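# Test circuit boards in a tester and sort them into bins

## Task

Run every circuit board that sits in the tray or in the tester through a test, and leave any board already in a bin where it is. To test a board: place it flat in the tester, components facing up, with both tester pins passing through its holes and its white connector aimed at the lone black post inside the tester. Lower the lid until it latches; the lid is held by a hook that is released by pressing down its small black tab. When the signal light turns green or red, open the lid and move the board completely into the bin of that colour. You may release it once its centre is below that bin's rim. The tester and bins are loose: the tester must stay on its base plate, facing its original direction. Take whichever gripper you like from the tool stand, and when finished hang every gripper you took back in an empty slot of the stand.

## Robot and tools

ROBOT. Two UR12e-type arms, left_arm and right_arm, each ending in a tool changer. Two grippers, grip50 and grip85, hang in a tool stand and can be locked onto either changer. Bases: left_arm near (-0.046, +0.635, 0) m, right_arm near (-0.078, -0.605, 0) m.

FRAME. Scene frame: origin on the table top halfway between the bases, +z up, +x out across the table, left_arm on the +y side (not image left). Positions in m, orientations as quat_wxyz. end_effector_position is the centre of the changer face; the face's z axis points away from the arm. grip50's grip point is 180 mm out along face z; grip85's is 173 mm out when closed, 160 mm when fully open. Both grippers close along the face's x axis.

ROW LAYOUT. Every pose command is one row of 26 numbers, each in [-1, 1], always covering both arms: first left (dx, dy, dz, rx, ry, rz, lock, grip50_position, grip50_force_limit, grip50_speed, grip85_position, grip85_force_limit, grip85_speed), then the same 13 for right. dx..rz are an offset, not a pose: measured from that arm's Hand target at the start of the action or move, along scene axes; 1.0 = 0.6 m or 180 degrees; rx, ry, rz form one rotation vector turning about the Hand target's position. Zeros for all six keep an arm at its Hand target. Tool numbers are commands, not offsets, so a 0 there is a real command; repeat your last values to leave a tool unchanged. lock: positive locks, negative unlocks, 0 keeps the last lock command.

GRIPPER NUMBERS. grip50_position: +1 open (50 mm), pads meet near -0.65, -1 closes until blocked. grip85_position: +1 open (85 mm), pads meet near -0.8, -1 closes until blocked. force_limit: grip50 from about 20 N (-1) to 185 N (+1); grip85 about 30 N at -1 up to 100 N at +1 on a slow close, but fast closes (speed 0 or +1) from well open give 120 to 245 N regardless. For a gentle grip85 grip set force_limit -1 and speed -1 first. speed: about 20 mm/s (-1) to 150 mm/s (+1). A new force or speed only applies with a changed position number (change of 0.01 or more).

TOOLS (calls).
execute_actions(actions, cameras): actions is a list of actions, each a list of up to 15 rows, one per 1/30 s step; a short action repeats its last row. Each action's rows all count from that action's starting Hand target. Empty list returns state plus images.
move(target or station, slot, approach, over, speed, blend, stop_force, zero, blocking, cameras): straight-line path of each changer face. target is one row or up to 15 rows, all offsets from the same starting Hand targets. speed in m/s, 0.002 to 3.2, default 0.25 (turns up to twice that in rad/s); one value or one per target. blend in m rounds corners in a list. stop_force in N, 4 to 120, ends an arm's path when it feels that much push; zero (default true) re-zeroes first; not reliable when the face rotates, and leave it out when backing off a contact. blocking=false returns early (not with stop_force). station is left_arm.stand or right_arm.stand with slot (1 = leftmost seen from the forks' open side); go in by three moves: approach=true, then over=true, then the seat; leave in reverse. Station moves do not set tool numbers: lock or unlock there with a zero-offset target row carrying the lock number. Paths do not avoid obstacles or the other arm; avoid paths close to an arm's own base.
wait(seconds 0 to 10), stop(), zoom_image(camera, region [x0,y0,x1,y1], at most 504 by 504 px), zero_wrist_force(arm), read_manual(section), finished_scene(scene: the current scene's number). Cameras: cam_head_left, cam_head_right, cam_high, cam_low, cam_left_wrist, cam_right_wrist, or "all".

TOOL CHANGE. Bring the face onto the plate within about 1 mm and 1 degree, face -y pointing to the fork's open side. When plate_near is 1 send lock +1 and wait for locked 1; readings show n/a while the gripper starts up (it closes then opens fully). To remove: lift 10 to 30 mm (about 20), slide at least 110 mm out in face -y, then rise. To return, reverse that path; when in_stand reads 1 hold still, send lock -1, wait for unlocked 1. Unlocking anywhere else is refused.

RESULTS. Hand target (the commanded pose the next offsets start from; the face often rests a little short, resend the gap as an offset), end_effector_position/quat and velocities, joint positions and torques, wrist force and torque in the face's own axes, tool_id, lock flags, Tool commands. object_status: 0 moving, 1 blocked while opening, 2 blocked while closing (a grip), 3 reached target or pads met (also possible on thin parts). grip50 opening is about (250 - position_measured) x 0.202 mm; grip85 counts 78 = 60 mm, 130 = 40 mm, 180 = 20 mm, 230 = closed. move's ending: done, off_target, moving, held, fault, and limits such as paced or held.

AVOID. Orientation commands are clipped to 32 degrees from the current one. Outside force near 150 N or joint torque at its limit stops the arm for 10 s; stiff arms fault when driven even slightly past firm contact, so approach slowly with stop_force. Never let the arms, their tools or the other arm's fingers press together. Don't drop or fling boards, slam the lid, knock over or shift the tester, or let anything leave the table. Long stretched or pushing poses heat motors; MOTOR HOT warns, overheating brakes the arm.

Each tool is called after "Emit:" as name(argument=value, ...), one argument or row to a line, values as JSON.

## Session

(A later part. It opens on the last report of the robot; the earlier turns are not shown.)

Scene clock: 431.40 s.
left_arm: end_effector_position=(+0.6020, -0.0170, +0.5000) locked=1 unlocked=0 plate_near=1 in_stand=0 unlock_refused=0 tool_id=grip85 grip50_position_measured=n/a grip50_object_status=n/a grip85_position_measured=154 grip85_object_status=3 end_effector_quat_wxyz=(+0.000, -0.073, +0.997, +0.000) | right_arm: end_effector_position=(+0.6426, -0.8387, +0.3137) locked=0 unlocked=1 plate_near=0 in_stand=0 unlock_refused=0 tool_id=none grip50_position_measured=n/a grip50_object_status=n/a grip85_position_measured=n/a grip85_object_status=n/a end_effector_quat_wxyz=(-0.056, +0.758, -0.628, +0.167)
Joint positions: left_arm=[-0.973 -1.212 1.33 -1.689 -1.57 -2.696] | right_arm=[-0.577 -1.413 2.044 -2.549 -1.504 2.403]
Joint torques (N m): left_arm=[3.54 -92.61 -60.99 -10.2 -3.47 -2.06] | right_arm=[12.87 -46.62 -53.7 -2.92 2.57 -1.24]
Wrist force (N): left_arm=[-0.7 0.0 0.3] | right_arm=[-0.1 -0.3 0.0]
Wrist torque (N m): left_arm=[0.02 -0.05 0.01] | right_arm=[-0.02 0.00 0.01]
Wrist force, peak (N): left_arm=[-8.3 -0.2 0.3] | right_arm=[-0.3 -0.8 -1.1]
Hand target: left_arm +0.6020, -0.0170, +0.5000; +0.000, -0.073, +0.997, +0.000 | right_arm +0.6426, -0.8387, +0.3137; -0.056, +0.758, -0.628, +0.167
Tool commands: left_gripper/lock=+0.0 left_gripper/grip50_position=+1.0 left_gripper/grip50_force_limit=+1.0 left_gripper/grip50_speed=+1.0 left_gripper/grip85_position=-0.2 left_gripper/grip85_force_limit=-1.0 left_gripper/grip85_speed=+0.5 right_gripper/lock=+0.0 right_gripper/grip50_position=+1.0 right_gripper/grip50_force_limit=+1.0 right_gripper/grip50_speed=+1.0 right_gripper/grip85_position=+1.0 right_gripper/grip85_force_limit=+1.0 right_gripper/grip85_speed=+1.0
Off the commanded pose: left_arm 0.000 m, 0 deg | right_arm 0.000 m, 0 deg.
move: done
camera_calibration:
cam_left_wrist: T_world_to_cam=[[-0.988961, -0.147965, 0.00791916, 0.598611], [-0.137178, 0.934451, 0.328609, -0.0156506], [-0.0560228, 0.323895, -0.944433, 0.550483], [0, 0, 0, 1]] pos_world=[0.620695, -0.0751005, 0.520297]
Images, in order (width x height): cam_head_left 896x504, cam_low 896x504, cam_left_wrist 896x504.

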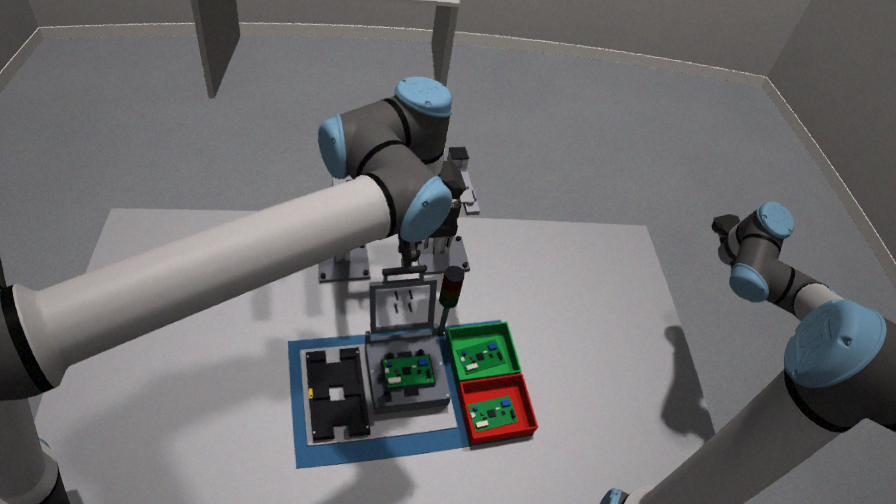

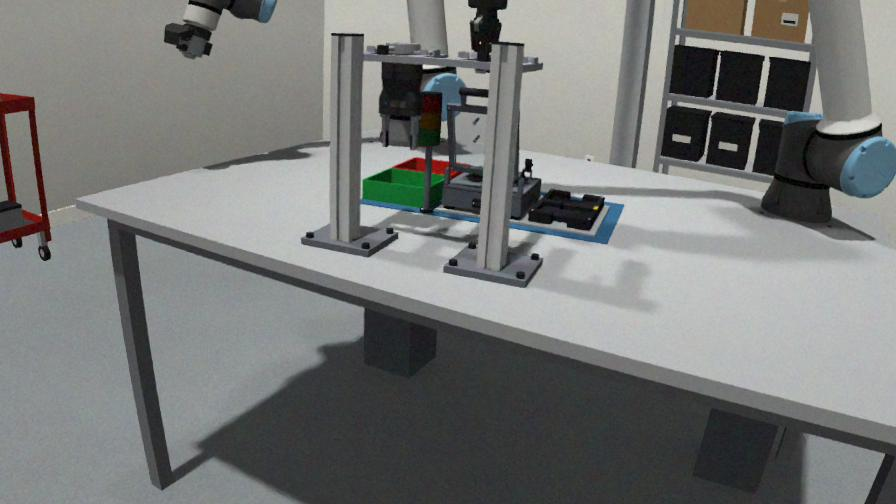

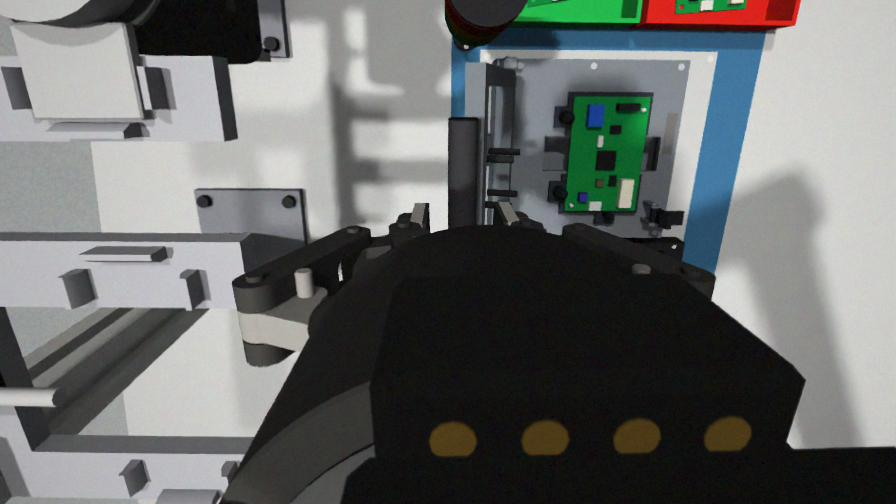

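Emit:
move(
  target=[-0.003, 0, -0.0817, 0, 0, 0, 1, 1, 1, 1, -0.2, -1, 0.5, 0, 0, 0, 0, 0, 0, 0, 1, 1, 1, 1, 1, 1],
  speed=0.06,
  stop_force=8,
  cameras=["cam_left_wrist", "cam_low"],
)

Emit:
zoom_image(
  camera="cam_left_wrist",
  region=[300, 40, 700, 280],
)

Emit:
zoom_image(
  camera="cam_low",
  region=[400, 40, 560, 200],
)

Scene clock: 439.07 s.
left_arm: end_effector_position=(+0.6002, -0.0170, +0.4510) locked=1 unlocked=0 plate_near=1 in_stand=0 unlock_refused=0 tool_id=grip85 grip50_position_measured=n/a grip50_object_status=n/a grip85_position_measured=154 grip85_object_status=3 end_effector_quat_wxyz=(+0.000, -0.073, +0.997, +0.000) | right_arm: end_effector_position=(+0.6426, -0.8387, +0.3137) locked=0 unlocked=1 plate_near=0 in_stand=0 unlock_refused=0 tool_id=none grip50_position_measured=n/a grip50_object_status=n/a grip85_position_measured=n/a grip85_object_status=n/a end_effector_quat_wxyz=(-0.056, +0.758, -0.628, +0.167)
Joint positions: left_arm=[-0.975 -1.201 1.402 -1.772 -1.57 -2.698] | right_arm=[-0.577 -1.413 2.044 -2.549 -1.504 2.403]
Joint torques (N m): left_arm=[-7.04 -102.76 -69.21 -2.87 -3.09 -1.74] | right_arm=[13.34 -46.84 -52.14 -3.1 2.69 -1.48]
Wrist force (N): left_arm=[-0.4 -0.2 0.3] | right_arm=[-0.1 -0.1 -0.2]
Wrist torque (N m): left_arm=[-0.01 -0.12 0.02] | right_arm=[-0.01 0.00 0.01]
Wrist force, peak (N): left_arm=[-0.4 -0.2 3.0] | right_arm=[0.2 -0.5 -1.1]
Hand target: left_arm +0.6002, -0.0170, +0.4510; +0.000, -0.073, +0.997, +0.000 | right_arm +0.6426, -0.8387, +0.3137; -0.056, +0.758, -0.628, +0.167
Tool commands: left_gripper/lock=+0.0 left_gripper/grip50_position=+1.0 left_gripper/grip50_force_limit=+1.0 left_gripper/grip50_speed=+1.0 left_gripper/grip85_position=-0.2 left_gripper/grip85_force_limit=-1.0 left_gripper/grip85_speed=+0.5 right_gripper/lock=+0.0 right_gripper/grip50_position=+1.0 right_gripper/grip50_force_limit=+1.0 right_gripper/grip50_speed=+1.0 right_gripper/grip85_position=+1.0 right_gripper/grip85_force_limit=+1.0 right_gripper/grip85_speed=+1.0
Off the commanded pose: left_arm 0.000 m, 0 deg | right_arm 0.000 m, 0 deg.
move: done
camera_calibration:
cam_left_wrist: T_world_to_cam=[[-0.988965, -0.14794, 0.00785382, 0.597238], [-0.137189, 0.934527, 0.328388, 0.000380741], [-0.0559215, 0.323687, -0.94451, 0.50419], [0, 0, 0, 1]] pos_world=[0.618895, -0.0751999, 0.471397]
Images, in order (width x height): cam_low 896x504, cam_left_wrist 896x504.

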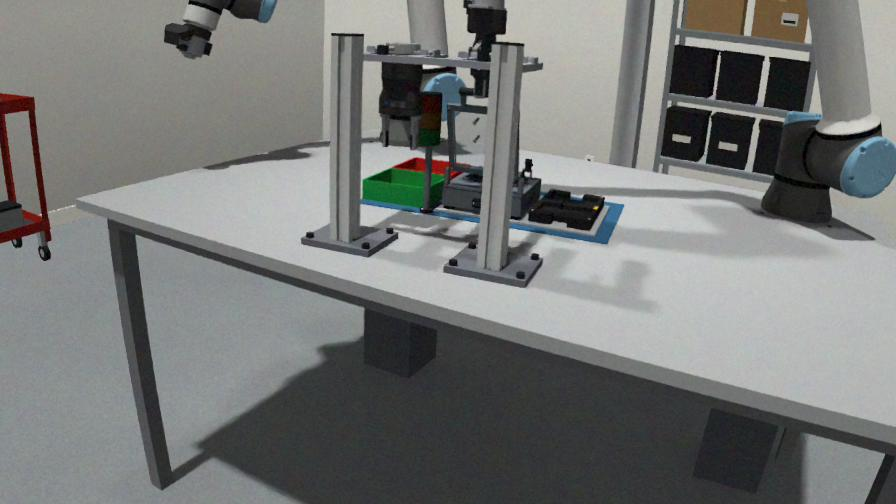

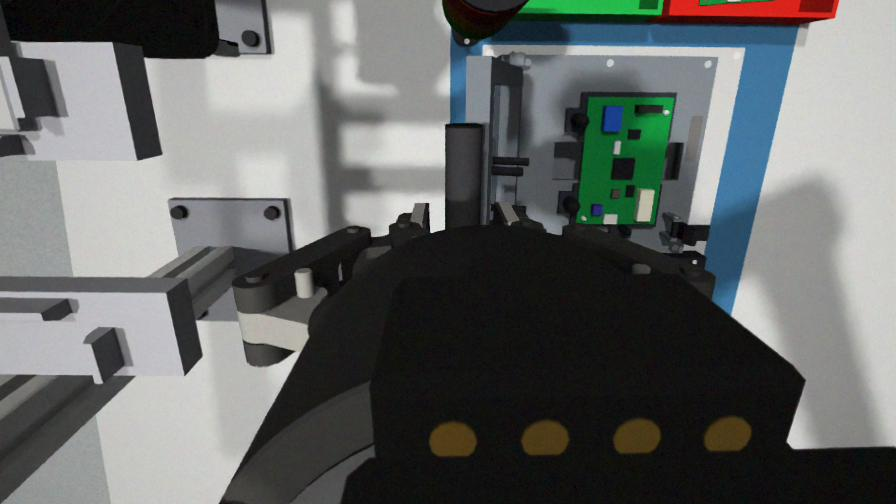

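Scaled by 1.260 from the camera's 896x504 image, which has a finer 1280x720 frame.

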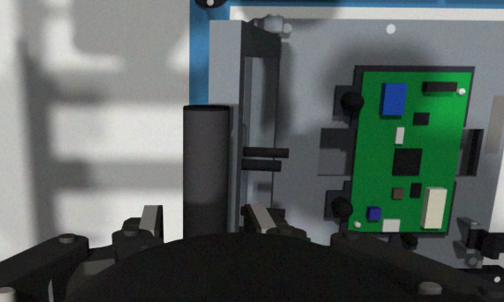

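Scaled by 3.150 from the camera's 896x504 image, which has a finer 1280x720 frame.

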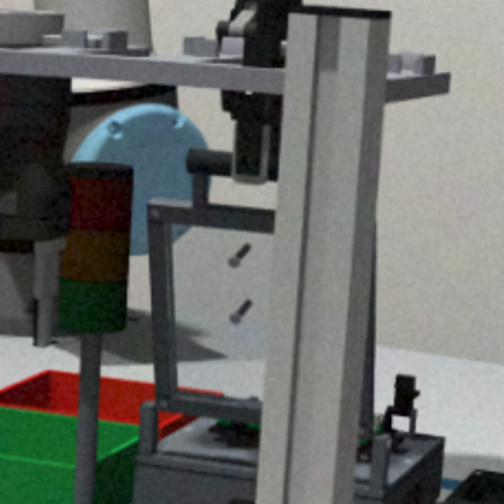

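Emit:
move(
  target=[
    [-0.1248, -0.0185, 0.0098, 0.0065, -0.0440, 0, 1, 1, 1, 1, -0.2, -1, 0.5, 0, 0, 0, 0, 0, 0, 0, 1, 1, 1, 1, 1, 1],
    [-0.2374, -0.0353, -0.0077, 0.01225, -0.0824, 0, 1, 1, 1, 1, -0.2, -1, 0.5, 0, 0, 0, 0, 0, 0, 0, 1, 1, 1, 1, 1, 1],
    [-0.3529, -0.0525, -0.0535, 0.0196, -0.1319, 0, 1, 1, 1, 1, -0.2, -1, 0.5, 0, 0, 0, 0, 0, 0, 0, 1, 1, 1, 1, 1, 1],
  ],
  speed=0.08,
  stop_force=25,
  cameras=["cam_left_wrist", "cam_low", "cam_head_left"],
)

Emit:
zoom_image(
  camera="cam_low",
  region=[380, 40, 580, 240],
)

Scene clock: 454.63 s.
left_arm: end_effector_position=(+0.3885, -0.0485, +0.4189) locked=1 unlocked=0 plate_near=1 in_stand=0 unlock_refused=0 tool_id=grip85 grip50_position_measured=n/a grip50_object_status=n/a grip85_position_measured=154 grip85_object_status=3 end_effector_quat_wxyz=(+0.208, -0.072, +0.975, +0.015) | right_arm: end_effector_position=(+0.6426, -0.8387, +0.3137) locked=0 unlocked=1 plate_near=0 in_stand=0 unlock_refused=0 tool_id=none grip50_position_measured=n/a grip50_object_status=n/a grip85_position_measured=n/a grip85_object_status=n/a end_effector_quat_wxyz=(-0.056, +0.758, -0.628, +0.167)
Joint positions: left_arm=[-1.312 -1.395 1.753 -1.975 -1.154 -3.025] | right_arm=[-0.577 -1.413 2.044 -2.549 -1.504 2.403]
Joint torques (N m): left_arm=[18.23 -64.07 -66.42 -2.93 -1.01 3.38] | right_arm=[13.83 -45.91 -52.19 -2.65 2.92 -1.67]
Wrist force (N): left_arm=[-1.0 0.3 -0.2] | right_arm=[0.0 -0.3 -0.6]
Wrist torque (N m): left_arm=[0.14 0.02 -0.02] | right_arm=[-0.02 -0.01 0.01]
Wrist force, peak (N): left_arm=[-4.8 0.8 -4.6] | right_arm=[0.2 -0.3 -1.2]
Hand target: left_arm +0.3885, -0.0485, +0.4189; +0.208, -0.072, +0.975, +0.015 | right_arm +0.6426, -0.8387, +0.3137; -0.056, +0.758, -0.628, +0.167
Tool commands: left_gripper/lock=+0.0 left_gripper/grip50_position=+1.0 left_gripper/grip50_force_limit=+1.0 left_gripper/grip50_speed=+1.0 left_gripper/grip85_position=-0.2 left_gripper/grip85_force_limit=-1.0 left_gripper/grip85_speed=+0.5 right_gripper/lock=+0.0 right_gripper/grip50_position=+1.0 right_gripper/grip50_force_limit=+1.0 right_gripper/grip50_speed=+1.0 right_gripper/grip85_position=+1.0 right_gripper/grip85_force_limit=+1.0 right_gripper/grip85_speed=+1.0
Off the commanded pose: left_arm 0.000 m, 0 deg | right_arm 0.000 m, 0 deg.
move: done
camera_calibration:
cam_left_wrist: T_world_to_cam=[[-0.906595, -0.135742, -0.399575, 0.522671], [-0.269524, 0.914829, 0.30074, 0.0732981], [0.32472, 0.380345, -0.865965, 0.294177], [0, 0, 0, 1]] pos_world=[0.398082, -0.107995, 0.44155]
Images, in order (width x height): cam_head_left 896x504, cam_low 896x504, cam_left_wrist 896x504.

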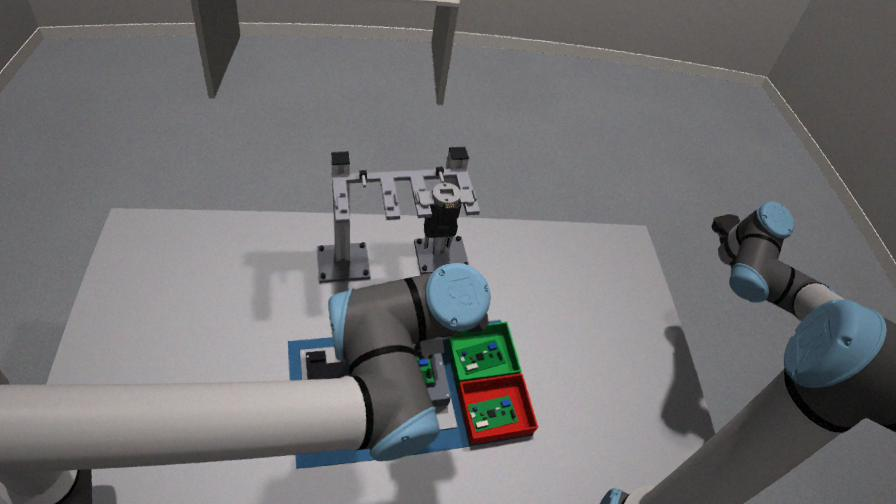

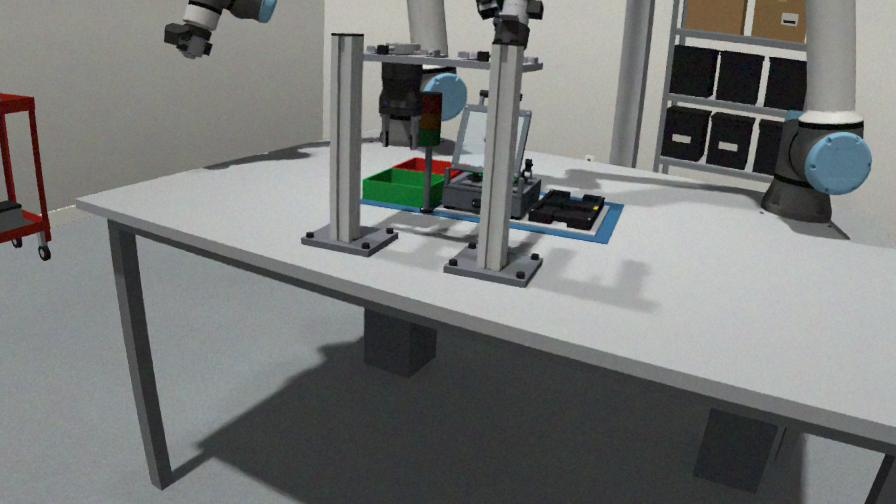

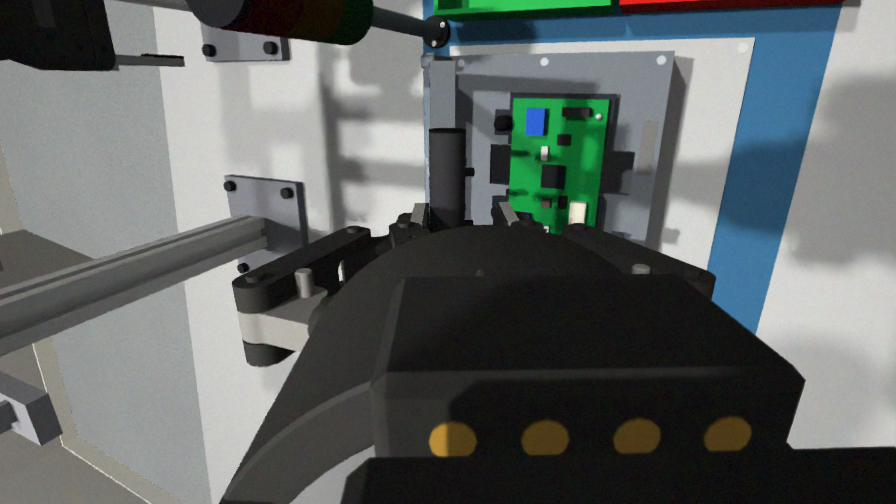

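Scaled by 2.520 from the camera's 896x504 image, which has a finer 1280x720 frame.

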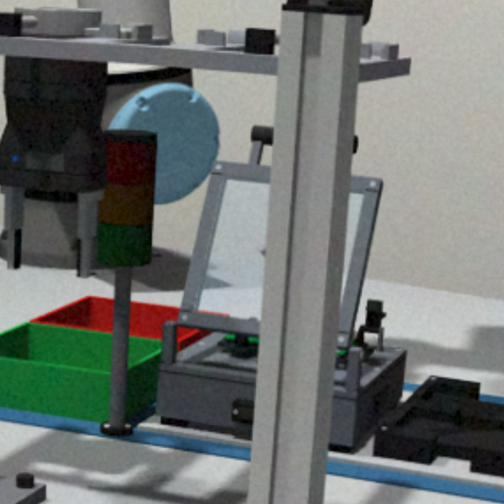

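Emit:
move(
  target=[
    [-0.0981, -0.0145, -0.0675, 0.00653, -0.04396, 0, 1, 1, 1, 1, -0.2, -1, 0.5, 0, 0, 0, 0, 0, 0, 0, 1, 1, 1, 1, 1, 1],
    [-0.1785, -0.0265, -0.1547, 0.01307, -0.08791, 0, 1, 1, 1, 1, -0.2, -1, 0.5, 0, 0, 0, 0, 0, 0, 0, 1, 1, 1, 1, 1, 1],
    [-0.2309, -0.0343, -0.2490, 0.0180, -0.1209, 0, 1, 1, 1, 1, -0.2, -1, 0.5, 0, 0, 0, 0, 0, 0, 0, 1, 1, 1, 1, 1, 1],
  ],
  speed=0.08,
  stop_force=25,
  cameras=["cam_left_wrist", "cam_low", "cam_head_left", "cam_high"],
)

Emit:
zoom_image(
  camera="cam_low",
  region=[380, 40, 580, 240],
)

Emit:
zoom_image(
  camera="cam_high",
  region=[340, 130, 560, 280],
)

Scene clock: 464.00 s.
left_arm: end_effector_position=(+0.2499, -0.0691, +0.2695) locked=1 unlocked=0 plate_near=1 in_stand=0 unlock_refused=0 tool_id=grip85 grip50_position_measured=n/a grip50_object_status=n/a grip85_position_measured=154 grip85_object_status=3 end_effector_quat_wxyz=(+0.390, -0.067, +0.918, +0.029) | right_arm: end_effector_position=(+0.6426, -0.8387, +0.3137) locked=0 unlocked=1 plate_near=0 in_stand=0 unlock_refused=0 tool_id=none grip50_position_measured=n/a grip50_object_status=n/a grip85_position_measured=n/a grip85_object_status=n/a end_effector_quat_wxyz=(-0.056, +0.758, -0.628, +0.167)
Joint positions: left_arm=[-1.58 -1.316 1.985 -2.074 -0.781 -3.373] | right_arm=[-0.577 -1.413 2.044 -2.549 -1.504 2.403]
Joint torques (N m): left_arm=[19.28 -84.07 -57.59 -1.99 1.17 3.55] | right_arm=[11.65 -46.71 -52.36 -2.51 2.53 -1.47]
Wrist force (N): left_arm=[-1.3 -0.2 -0.2] | right_arm=[-0.1 -0.2 -0.2]
Wrist torque (N m): left_arm=[0.12 0.24 -0.04] | right_arm=[-0.01 0.01 0.01]
Wrist force, peak (N): left_arm=[-5.9 0.3 -2.1] | right_arm=[-0.5 -0.4 -1.1]
Hand target: left_arm +0.2499, -0.0691, +0.2695; +0.390, -0.067, +0.918, +0.029 | right_arm +0.6426, -0.8387, +0.3137; -0.056, +0.758, -0.628, +0.167
Tool commands: left_gripper/lock=+0.0 left_gripper/grip50_position=+1.0 left_gripper/grip50_force_limit=+1.0 left_gripper/grip50_speed=+1.0 left_gripper/grip85_position=-0.2 left_gripper/grip85_force_limit=-1.0 left_gripper/grip85_speed=+0.5 right_gripper/lock=+0.0 right_gripper/grip50_position=+1.0 right_gripper/grip50_force_limit=+1.0 right_gripper/grip50_speed=+1.0 right_gripper/grip85_position=+1.0 right_gripper/grip85_force_limit=+1.0 right_gripper/grip85_speed=+1.0
Off the commanded pose: left_arm 0.000 m, 0 deg | right_arm 0.000 m, 0 deg.
move: done
camera_calibration:
cam_left_wrist: T_world_to_cam=[[-0.692485, -0.10385, -0.713918, 0.367976], [-0.371405, 0.89969, 0.229382, 0.143453], [0.618484, 0.423997, -0.661592, 0.0920907], [0, 0, 0, 1]] pos_world=[0.25114, -0.129895, 0.290726]
Images, in order (width x height): cam_head_left 896x504, cam_high 896x504, cam_low 896x504, cam_left_wrist 896x504.

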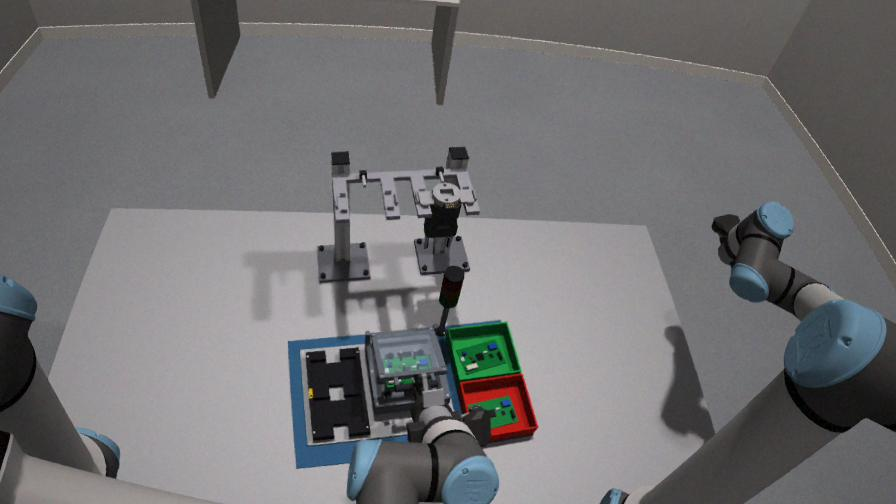

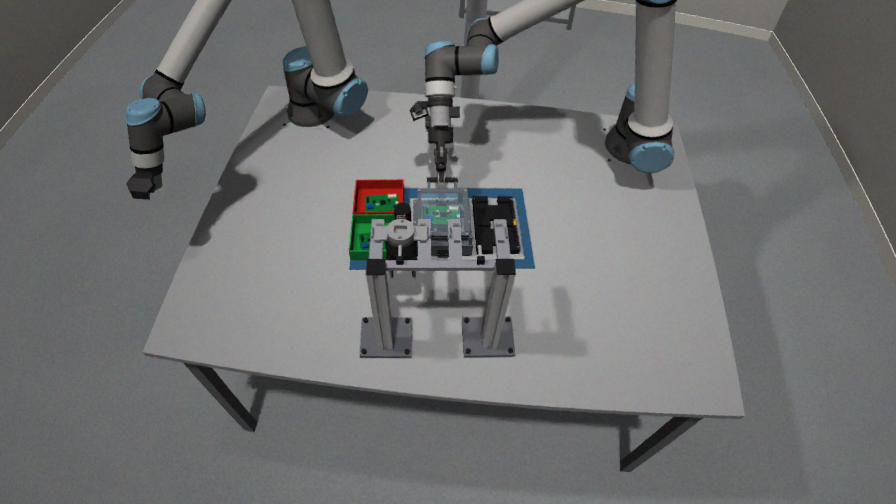

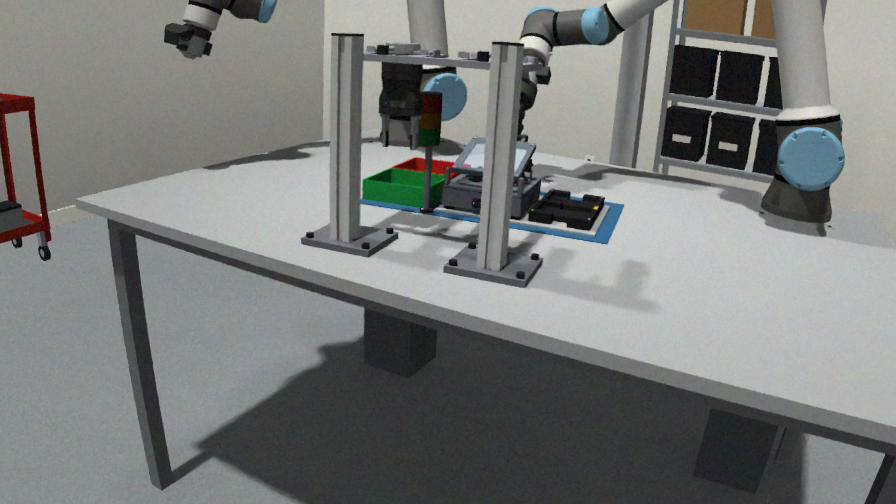

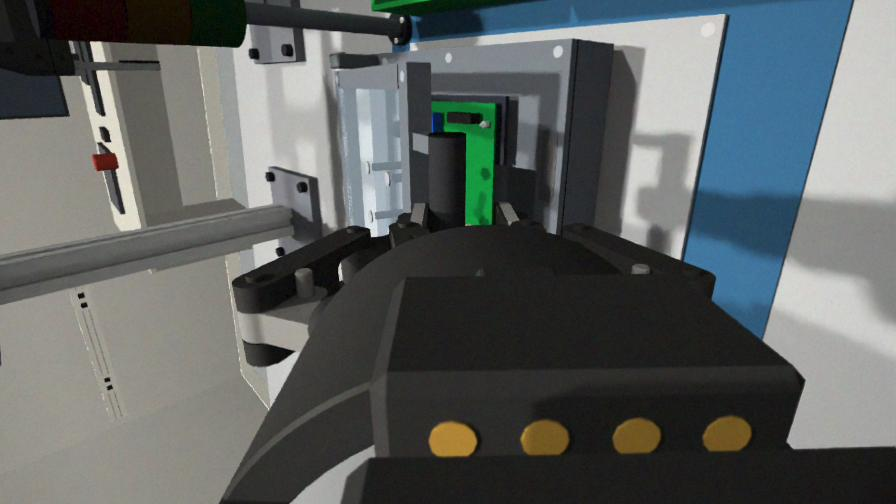

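Scaled by 2.520 from the camera's 896x504 image, which has a finer 1280x720 frame.

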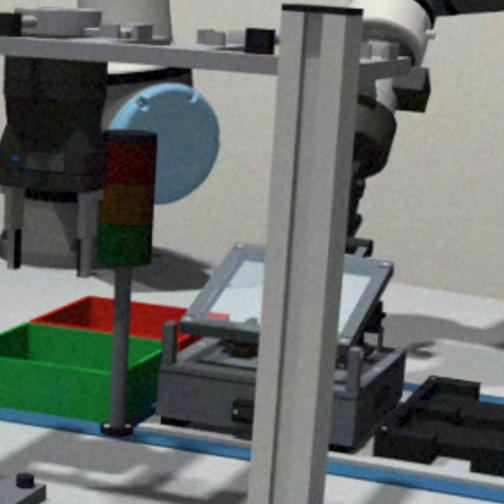

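Scaled by 2.291 from the camera's 896x504 image, which has a finer 1280x720 frame.

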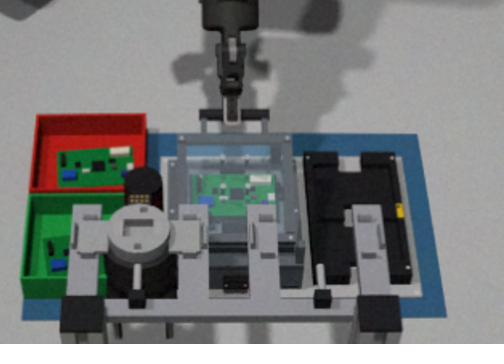

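Emit:
move(
  target=[
    [-0.0148, -0.0022, -0.0492, 0.0016, -0.0110, 0, 1, 1, 1, 1, -0.2, -1, 0.5, 0, 0, 0, 0, 0, 0, 0, 1, 1, 1, 1, 1, 1],
    [-0.0237, -0.0035, -0.0938, 0.0033, -0.0220, 0, 1, 1, 1, 1, -0.2, -1, 0.5, 0, 0, 0, 0, 0, 0, 0, 1, 1, 1, 1, 1, 1],
  ],
  speed=0.03,
  stop_force=20,
  cameras=["cam_left_wrist", "cam_low", "cam_head_left", "cam_high"],
)

Emit:
zoom_image(
  camera="cam_low",
  region=[380, 40, 580, 240],
)

Emit:
zoom_image(
  camera="cam_high",
  region=[340, 130, 560, 280],
)

Emit:
zoom_image(
  camera="cam_head_left",
  region=[320, 260, 500, 430],
)

Scene clock: 472.00 s.
left_arm: end_effector_position=(+0.2357, -0.0712, +0.2132) locked=1 unlocked=0 plate_near=1 in_stand=0 unlock_refused=0 tool_id=grip85 grip50_position_measured=n/a grip50_object_status=n/a grip85_position_measured=154 grip85_object_status=3 end_effector_quat_wxyz=(+0.422, -0.066, +0.904, +0.031) | right_arm: end_effector_position=(+0.6426, -0.8387, +0.3137) locked=0 unlocked=1 plate_near=0 in_stand=0 unlock_refused=0 tool_id=none grip50_position_measured=n/a grip50_object_status=n/a grip85_position_measured=n/a grip85_object_status=n/a end_effector_quat_wxyz=(-0.056, +0.758, -0.628, +0.167)
Joint positions: left_arm=[-1.612 -1.246 2.024 -2.123 -0.72 -3.438] | right_arm=[-0.577 -1.413 2.044 -2.549 -1.504 2.403]
Joint torques (N m): left_arm=[23.04 -83.14 -52.48 -1.87 0.67 3.65] | right_arm=[12.64 -44.25 -52.23 -3.01 2.49 -1.92]
Wrist force (N): left_arm=[-1.8 -0.8 -0.2] | right_arm=[-0.1 -0.5 -0.8]
Wrist torque (N m): left_arm=[0.15 0.10 0.15] | right_arm=[-0.03 0.00 0.00]
Wrist force, peak (N): left_arm=[-4.4 0.2 -3.2] | right_arm=[-0.8 -0.5 -0.9]
Hand target: left_arm +0.2357, -0.0712, +0.2132; +0.422, -0.066, +0.904, +0.031 | right_arm +0.6426, -0.8387, +0.3137; -0.056, +0.758, -0.628, +0.167
Tool commands: left_gripper/lock=+0.0 left_gripper/grip50_position=+1.0 left_gripper/grip50_force_limit=+1.0 left_gripper/grip50_speed=+1.0 left_gripper/grip85_position=-0.2 left_gripper/grip85_force_limit=-1.0 left_gripper/grip85_speed=+0.5 right_gripper/lock=+0.0 right_gripper/grip50_position=+1.0 right_gripper/grip50_force_limit=+1.0 right_gripper/grip50_speed=+1.0 right_gripper/grip85_position=+1.0 right_gripper/grip85_force_limit=+1.0 right_gripper/grip85_speed=+1.0
Off the commanded pose: left_arm 0.000 m, 0 deg | right_arm 0.000 m, 0 deg.
move: done
camera_calibration:
cam_left_wrist: T_world_to_cam=[[-0.641518, -0.0961855, -0.761054, 0.316301], [-0.386694, 0.897381, 0.212542, 0.159889], [0.662512, 0.430645, -0.612881, 0.0442901], [0, 0, 0, 1]] pos_world=[0.235398, -0.132131, 0.233883]
Images, in order (width x height): cam_head_left 896x504, cam_high 896x504, cam_low 896x504, cam_left_wrist 896x504.

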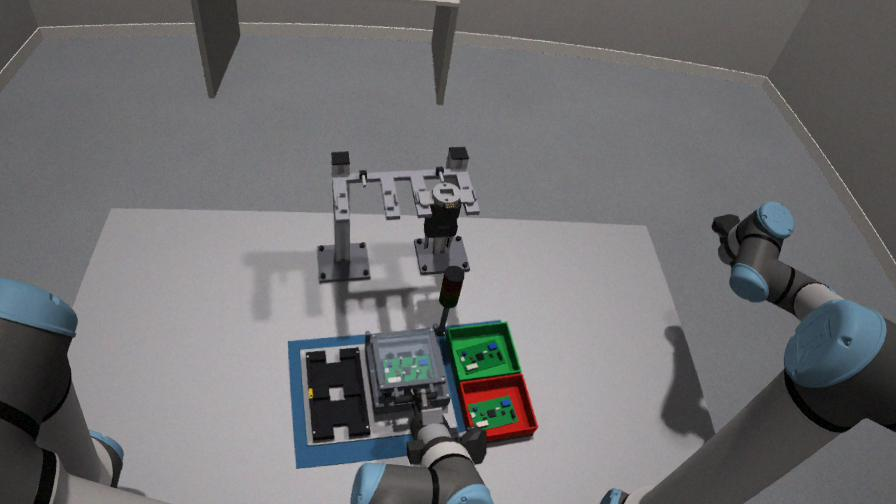

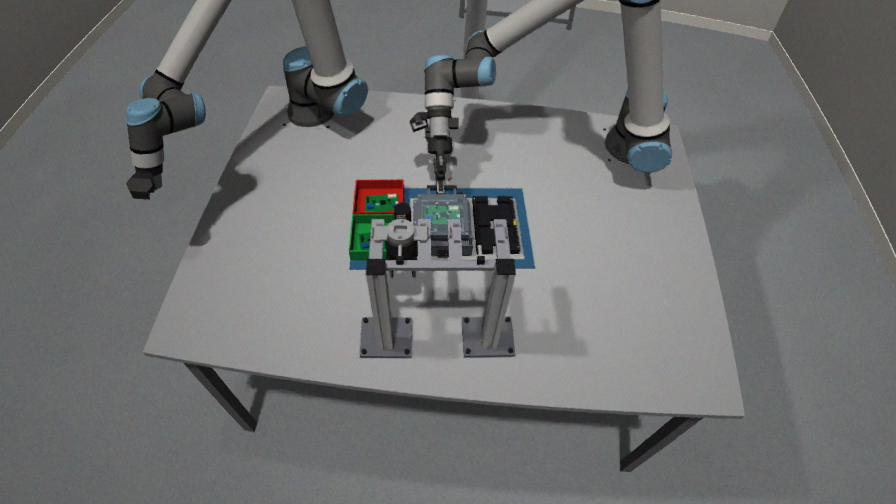

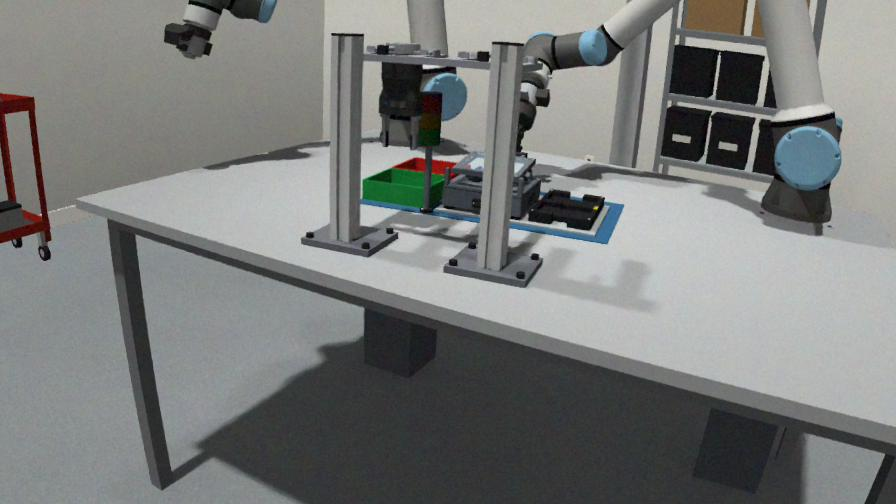

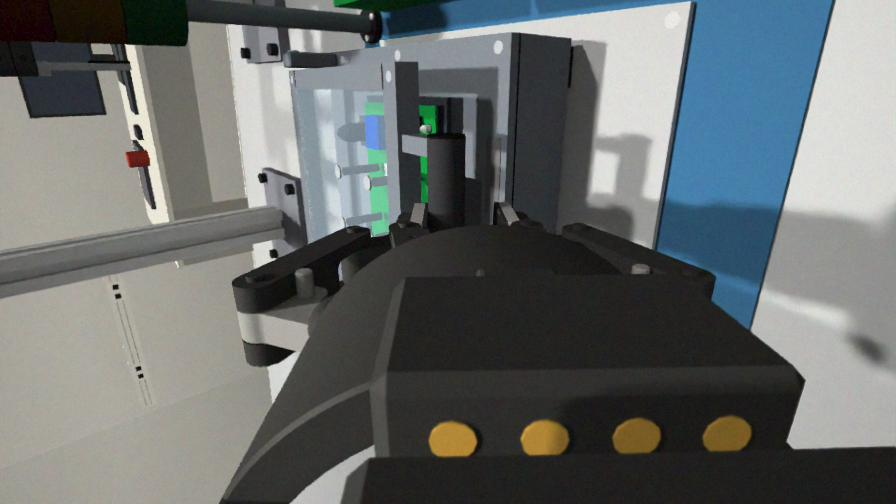

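Scaled by 2.520 from the camera's 896x504 image, which has a finer 1280x720 frame.

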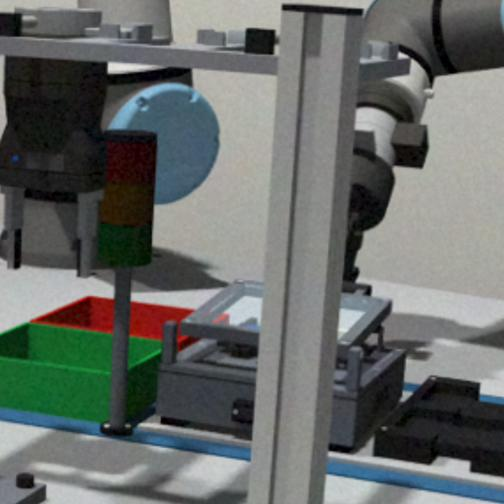

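Scaled by 2.291 from the camera's 896x504 image, which has a finer 1280x720 frame.

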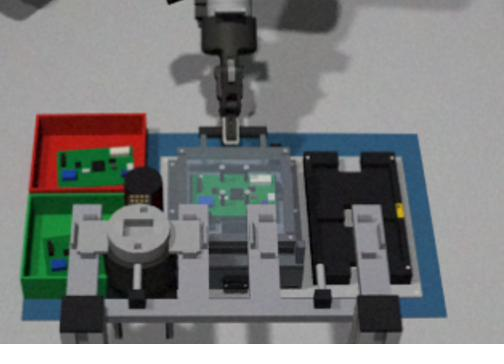

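Scaled by 2.800 from the camera's 896x504 image, which has a finer 1280x720 frame.

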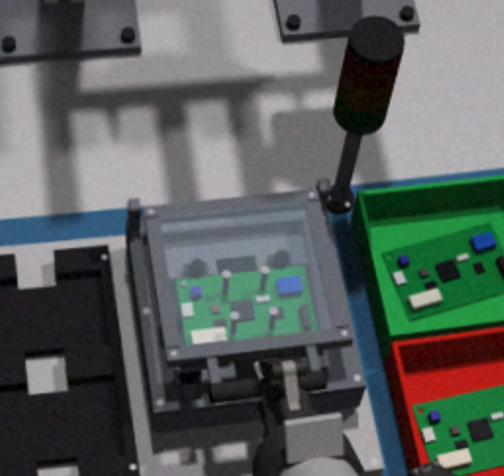

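Emit:
move(
  target=[
    [-0.1136, -0.0169, 0.0965, 0, 0, 0, 1, 1, 1, 1, -0.2, -1, 0.5, 0, 0, 0, 0, 0, 0, 0, 1, 1, 1, 1, 1, 1],
    [0.2232, 0.0332, 0.3113, -0.0408, 0.2747, 0, 1, 1, 1, 1, -1, -1, 0.5, 0, 0, 0, 0, 0, 0, 0, 1, 1, 1, 1, 1, 1],
  ],
  speed=[0.12, 0.35],
  blend=[0.01, 0],
  cameras=["cam_left_wrist", "cam_low", "cam_head_left", "cam_high"],
)

Emit:
zoom_image(
  camera="cam_left_wrist",
  region=[300, 0, 700, 260],
)

Emit:
zoom_image(
  camera="cam_low",
  region=[380, 40, 580, 240],
)

Scene clock: 493.17 s.
left_arm: end_effector_position=(+0.3696, -0.0513, +0.4000) locked=1 unlocked=0 plate_near=1 in_stand=0 unlock_refused=0 tool_id=grip85 grip50_position_measured=n/a grip50_object_status=n/a grip85_position_measured=233 grip85_object_status=3 end_effector_quat_wxyz=(+0.000, -0.073, +0.997, +0.000) | right_arm: end_effector_position=(+0.6426, -0.8387, +0.3137) locked=0 unlocked=1 plate_near=0 in_stand=0 unlock_refused=0 tool_id=none grip50_position_measured=n/a grip50_object_status=n/a grip85_position_measured=n/a grip85_object_status=n/a end_effector_quat_wxyz=(-0.056, +0.758, -0.628, +0.167)
Joint positions: left_arm=[-1.239 -1.365 1.71 -1.916 -1.57 -2.962] | right_arm=[-0.577 -1.413 2.044 -2.549 -1.504 2.403]
Joint torques (N m): left_arm=[12.2 -88.74 -63.68 -10.9 -3.68 0.56] | right_arm=[14.94 -46.06 -52.67 -3.04 2.52 -1.51]
Wrist force (N): left_arm=[-0.4 -0.6 0.6] | right_arm=[-0.1 -0.1 -0.3]
Wrist torque (N m): left_arm=[0.03 -0.10 0.04] | right_arm=[-0.01 0.00 0.00]
Wrist force, peak (N): left_arm=[5.1 -0.6 -6.3] | right_arm=[-0.5 -0.4 -1.1]
Hand target: left_arm +0.3696, -0.0513, +0.4000; +0.000, -0.073, +0.997, +0.000 | right_arm +0.6426, -0.8387, +0.3137; -0.056, +0.758, -0.628, +0.167
Tool commands: left_gripper/lock=+0.0 left_gripper/grip50_position=+1.0 left_gripper/grip50_force_limit=+1.0 left_gripper/grip50_speed=+1.0 left_gripper/grip85_position=-1.0 left_gripper/grip85_force_limit=-1.0 left_gripper/grip85_speed=+0.5 right_gripper/lock=+0.0 right_gripper/grip50_position=+1.0 right_gripper/grip50_force_limit=+1.0 right_gripper/grip50_speed=+1.0 right_gripper/grip85_position=+1.0 right_gripper/grip85_force_limit=+1.0 right_gripper/grip85_speed=+1.0
Off the commanded pose: left_arm 0.000 m, 0 deg | right_arm 0.000 m, 0 deg.
move: done
camera_calibration:
cam_left_wrist: T_world_to_cam=[[-0.988982, -0.147842, 0.00752807, 0.364663], [-0.137186, 0.934437, 0.328645, 0.0174617], [-0.0556221, 0.323992, -0.944423, 0.454014], [0, 0, 0, 1]] pos_world=[0.388294, -0.109501, 0.420297]
Images, in order (width x height): cam_head_left 896x504, cam_high 896x504, cam_low 896x504, cam_left_wrist 896x504.

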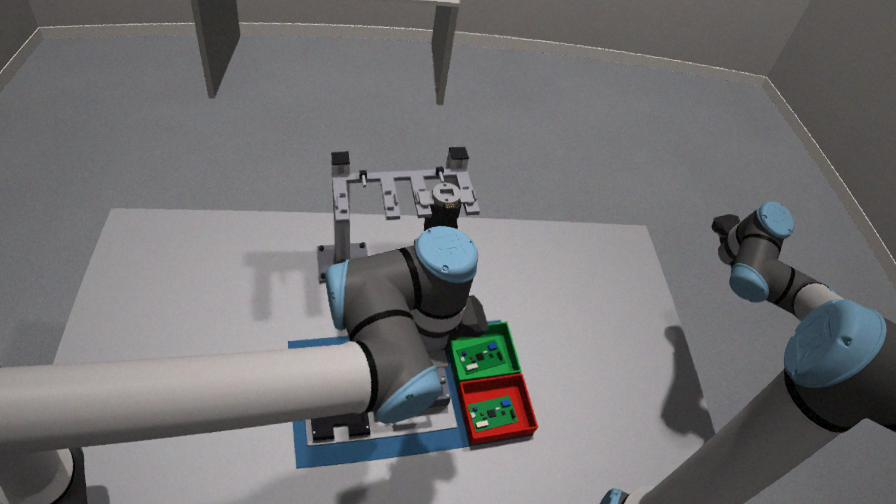

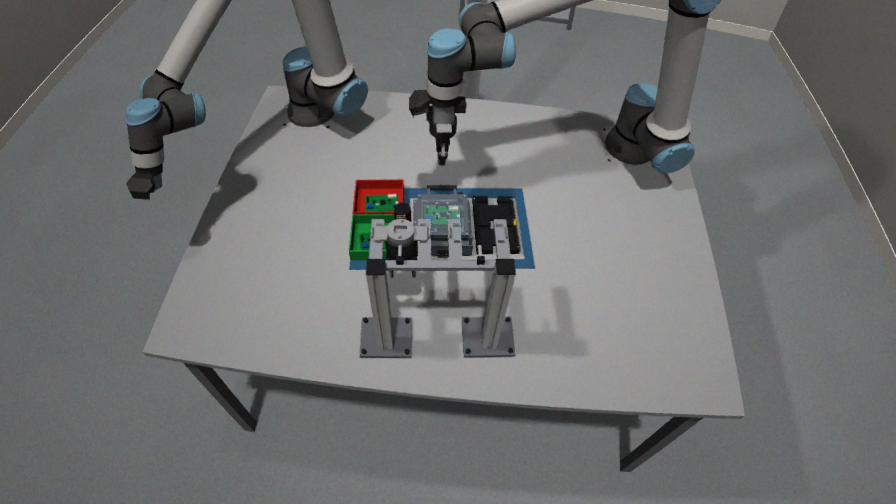

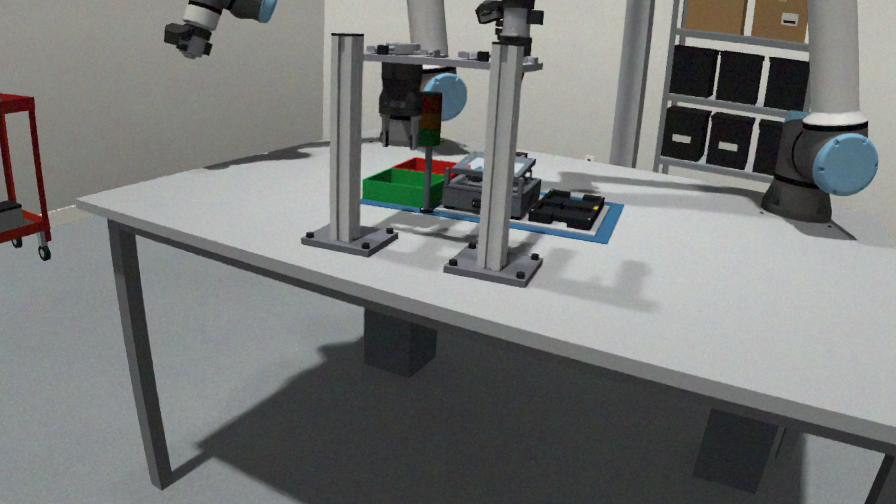

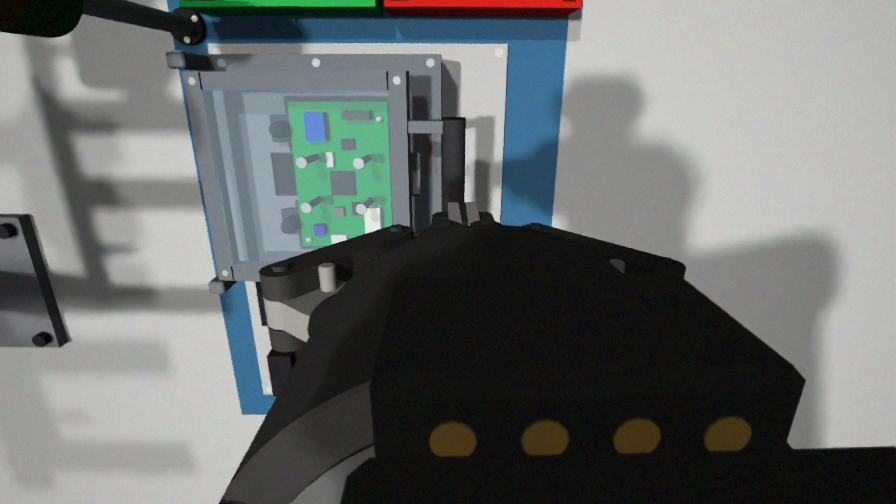

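Scaled by 1.260 from the camera's 896x504 image, which has a finer 1280x720 frame.

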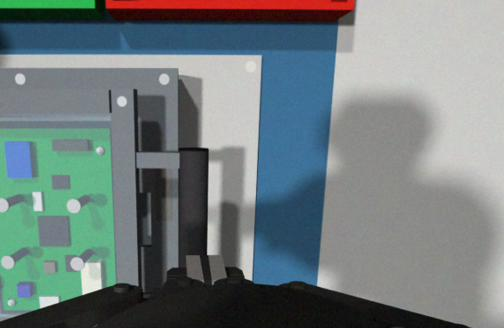

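Scaled by 2.520 from the camera's 896x504 image, which has a finer 1280x720 frame.

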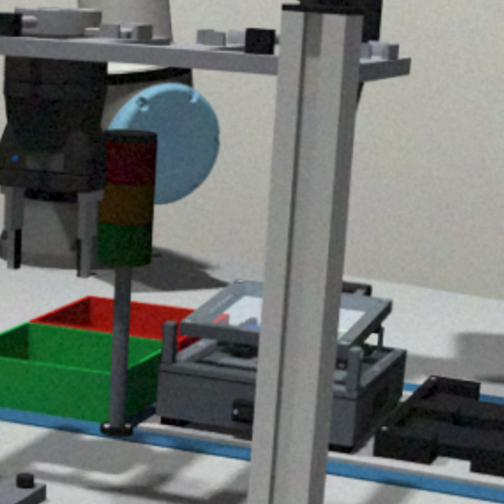

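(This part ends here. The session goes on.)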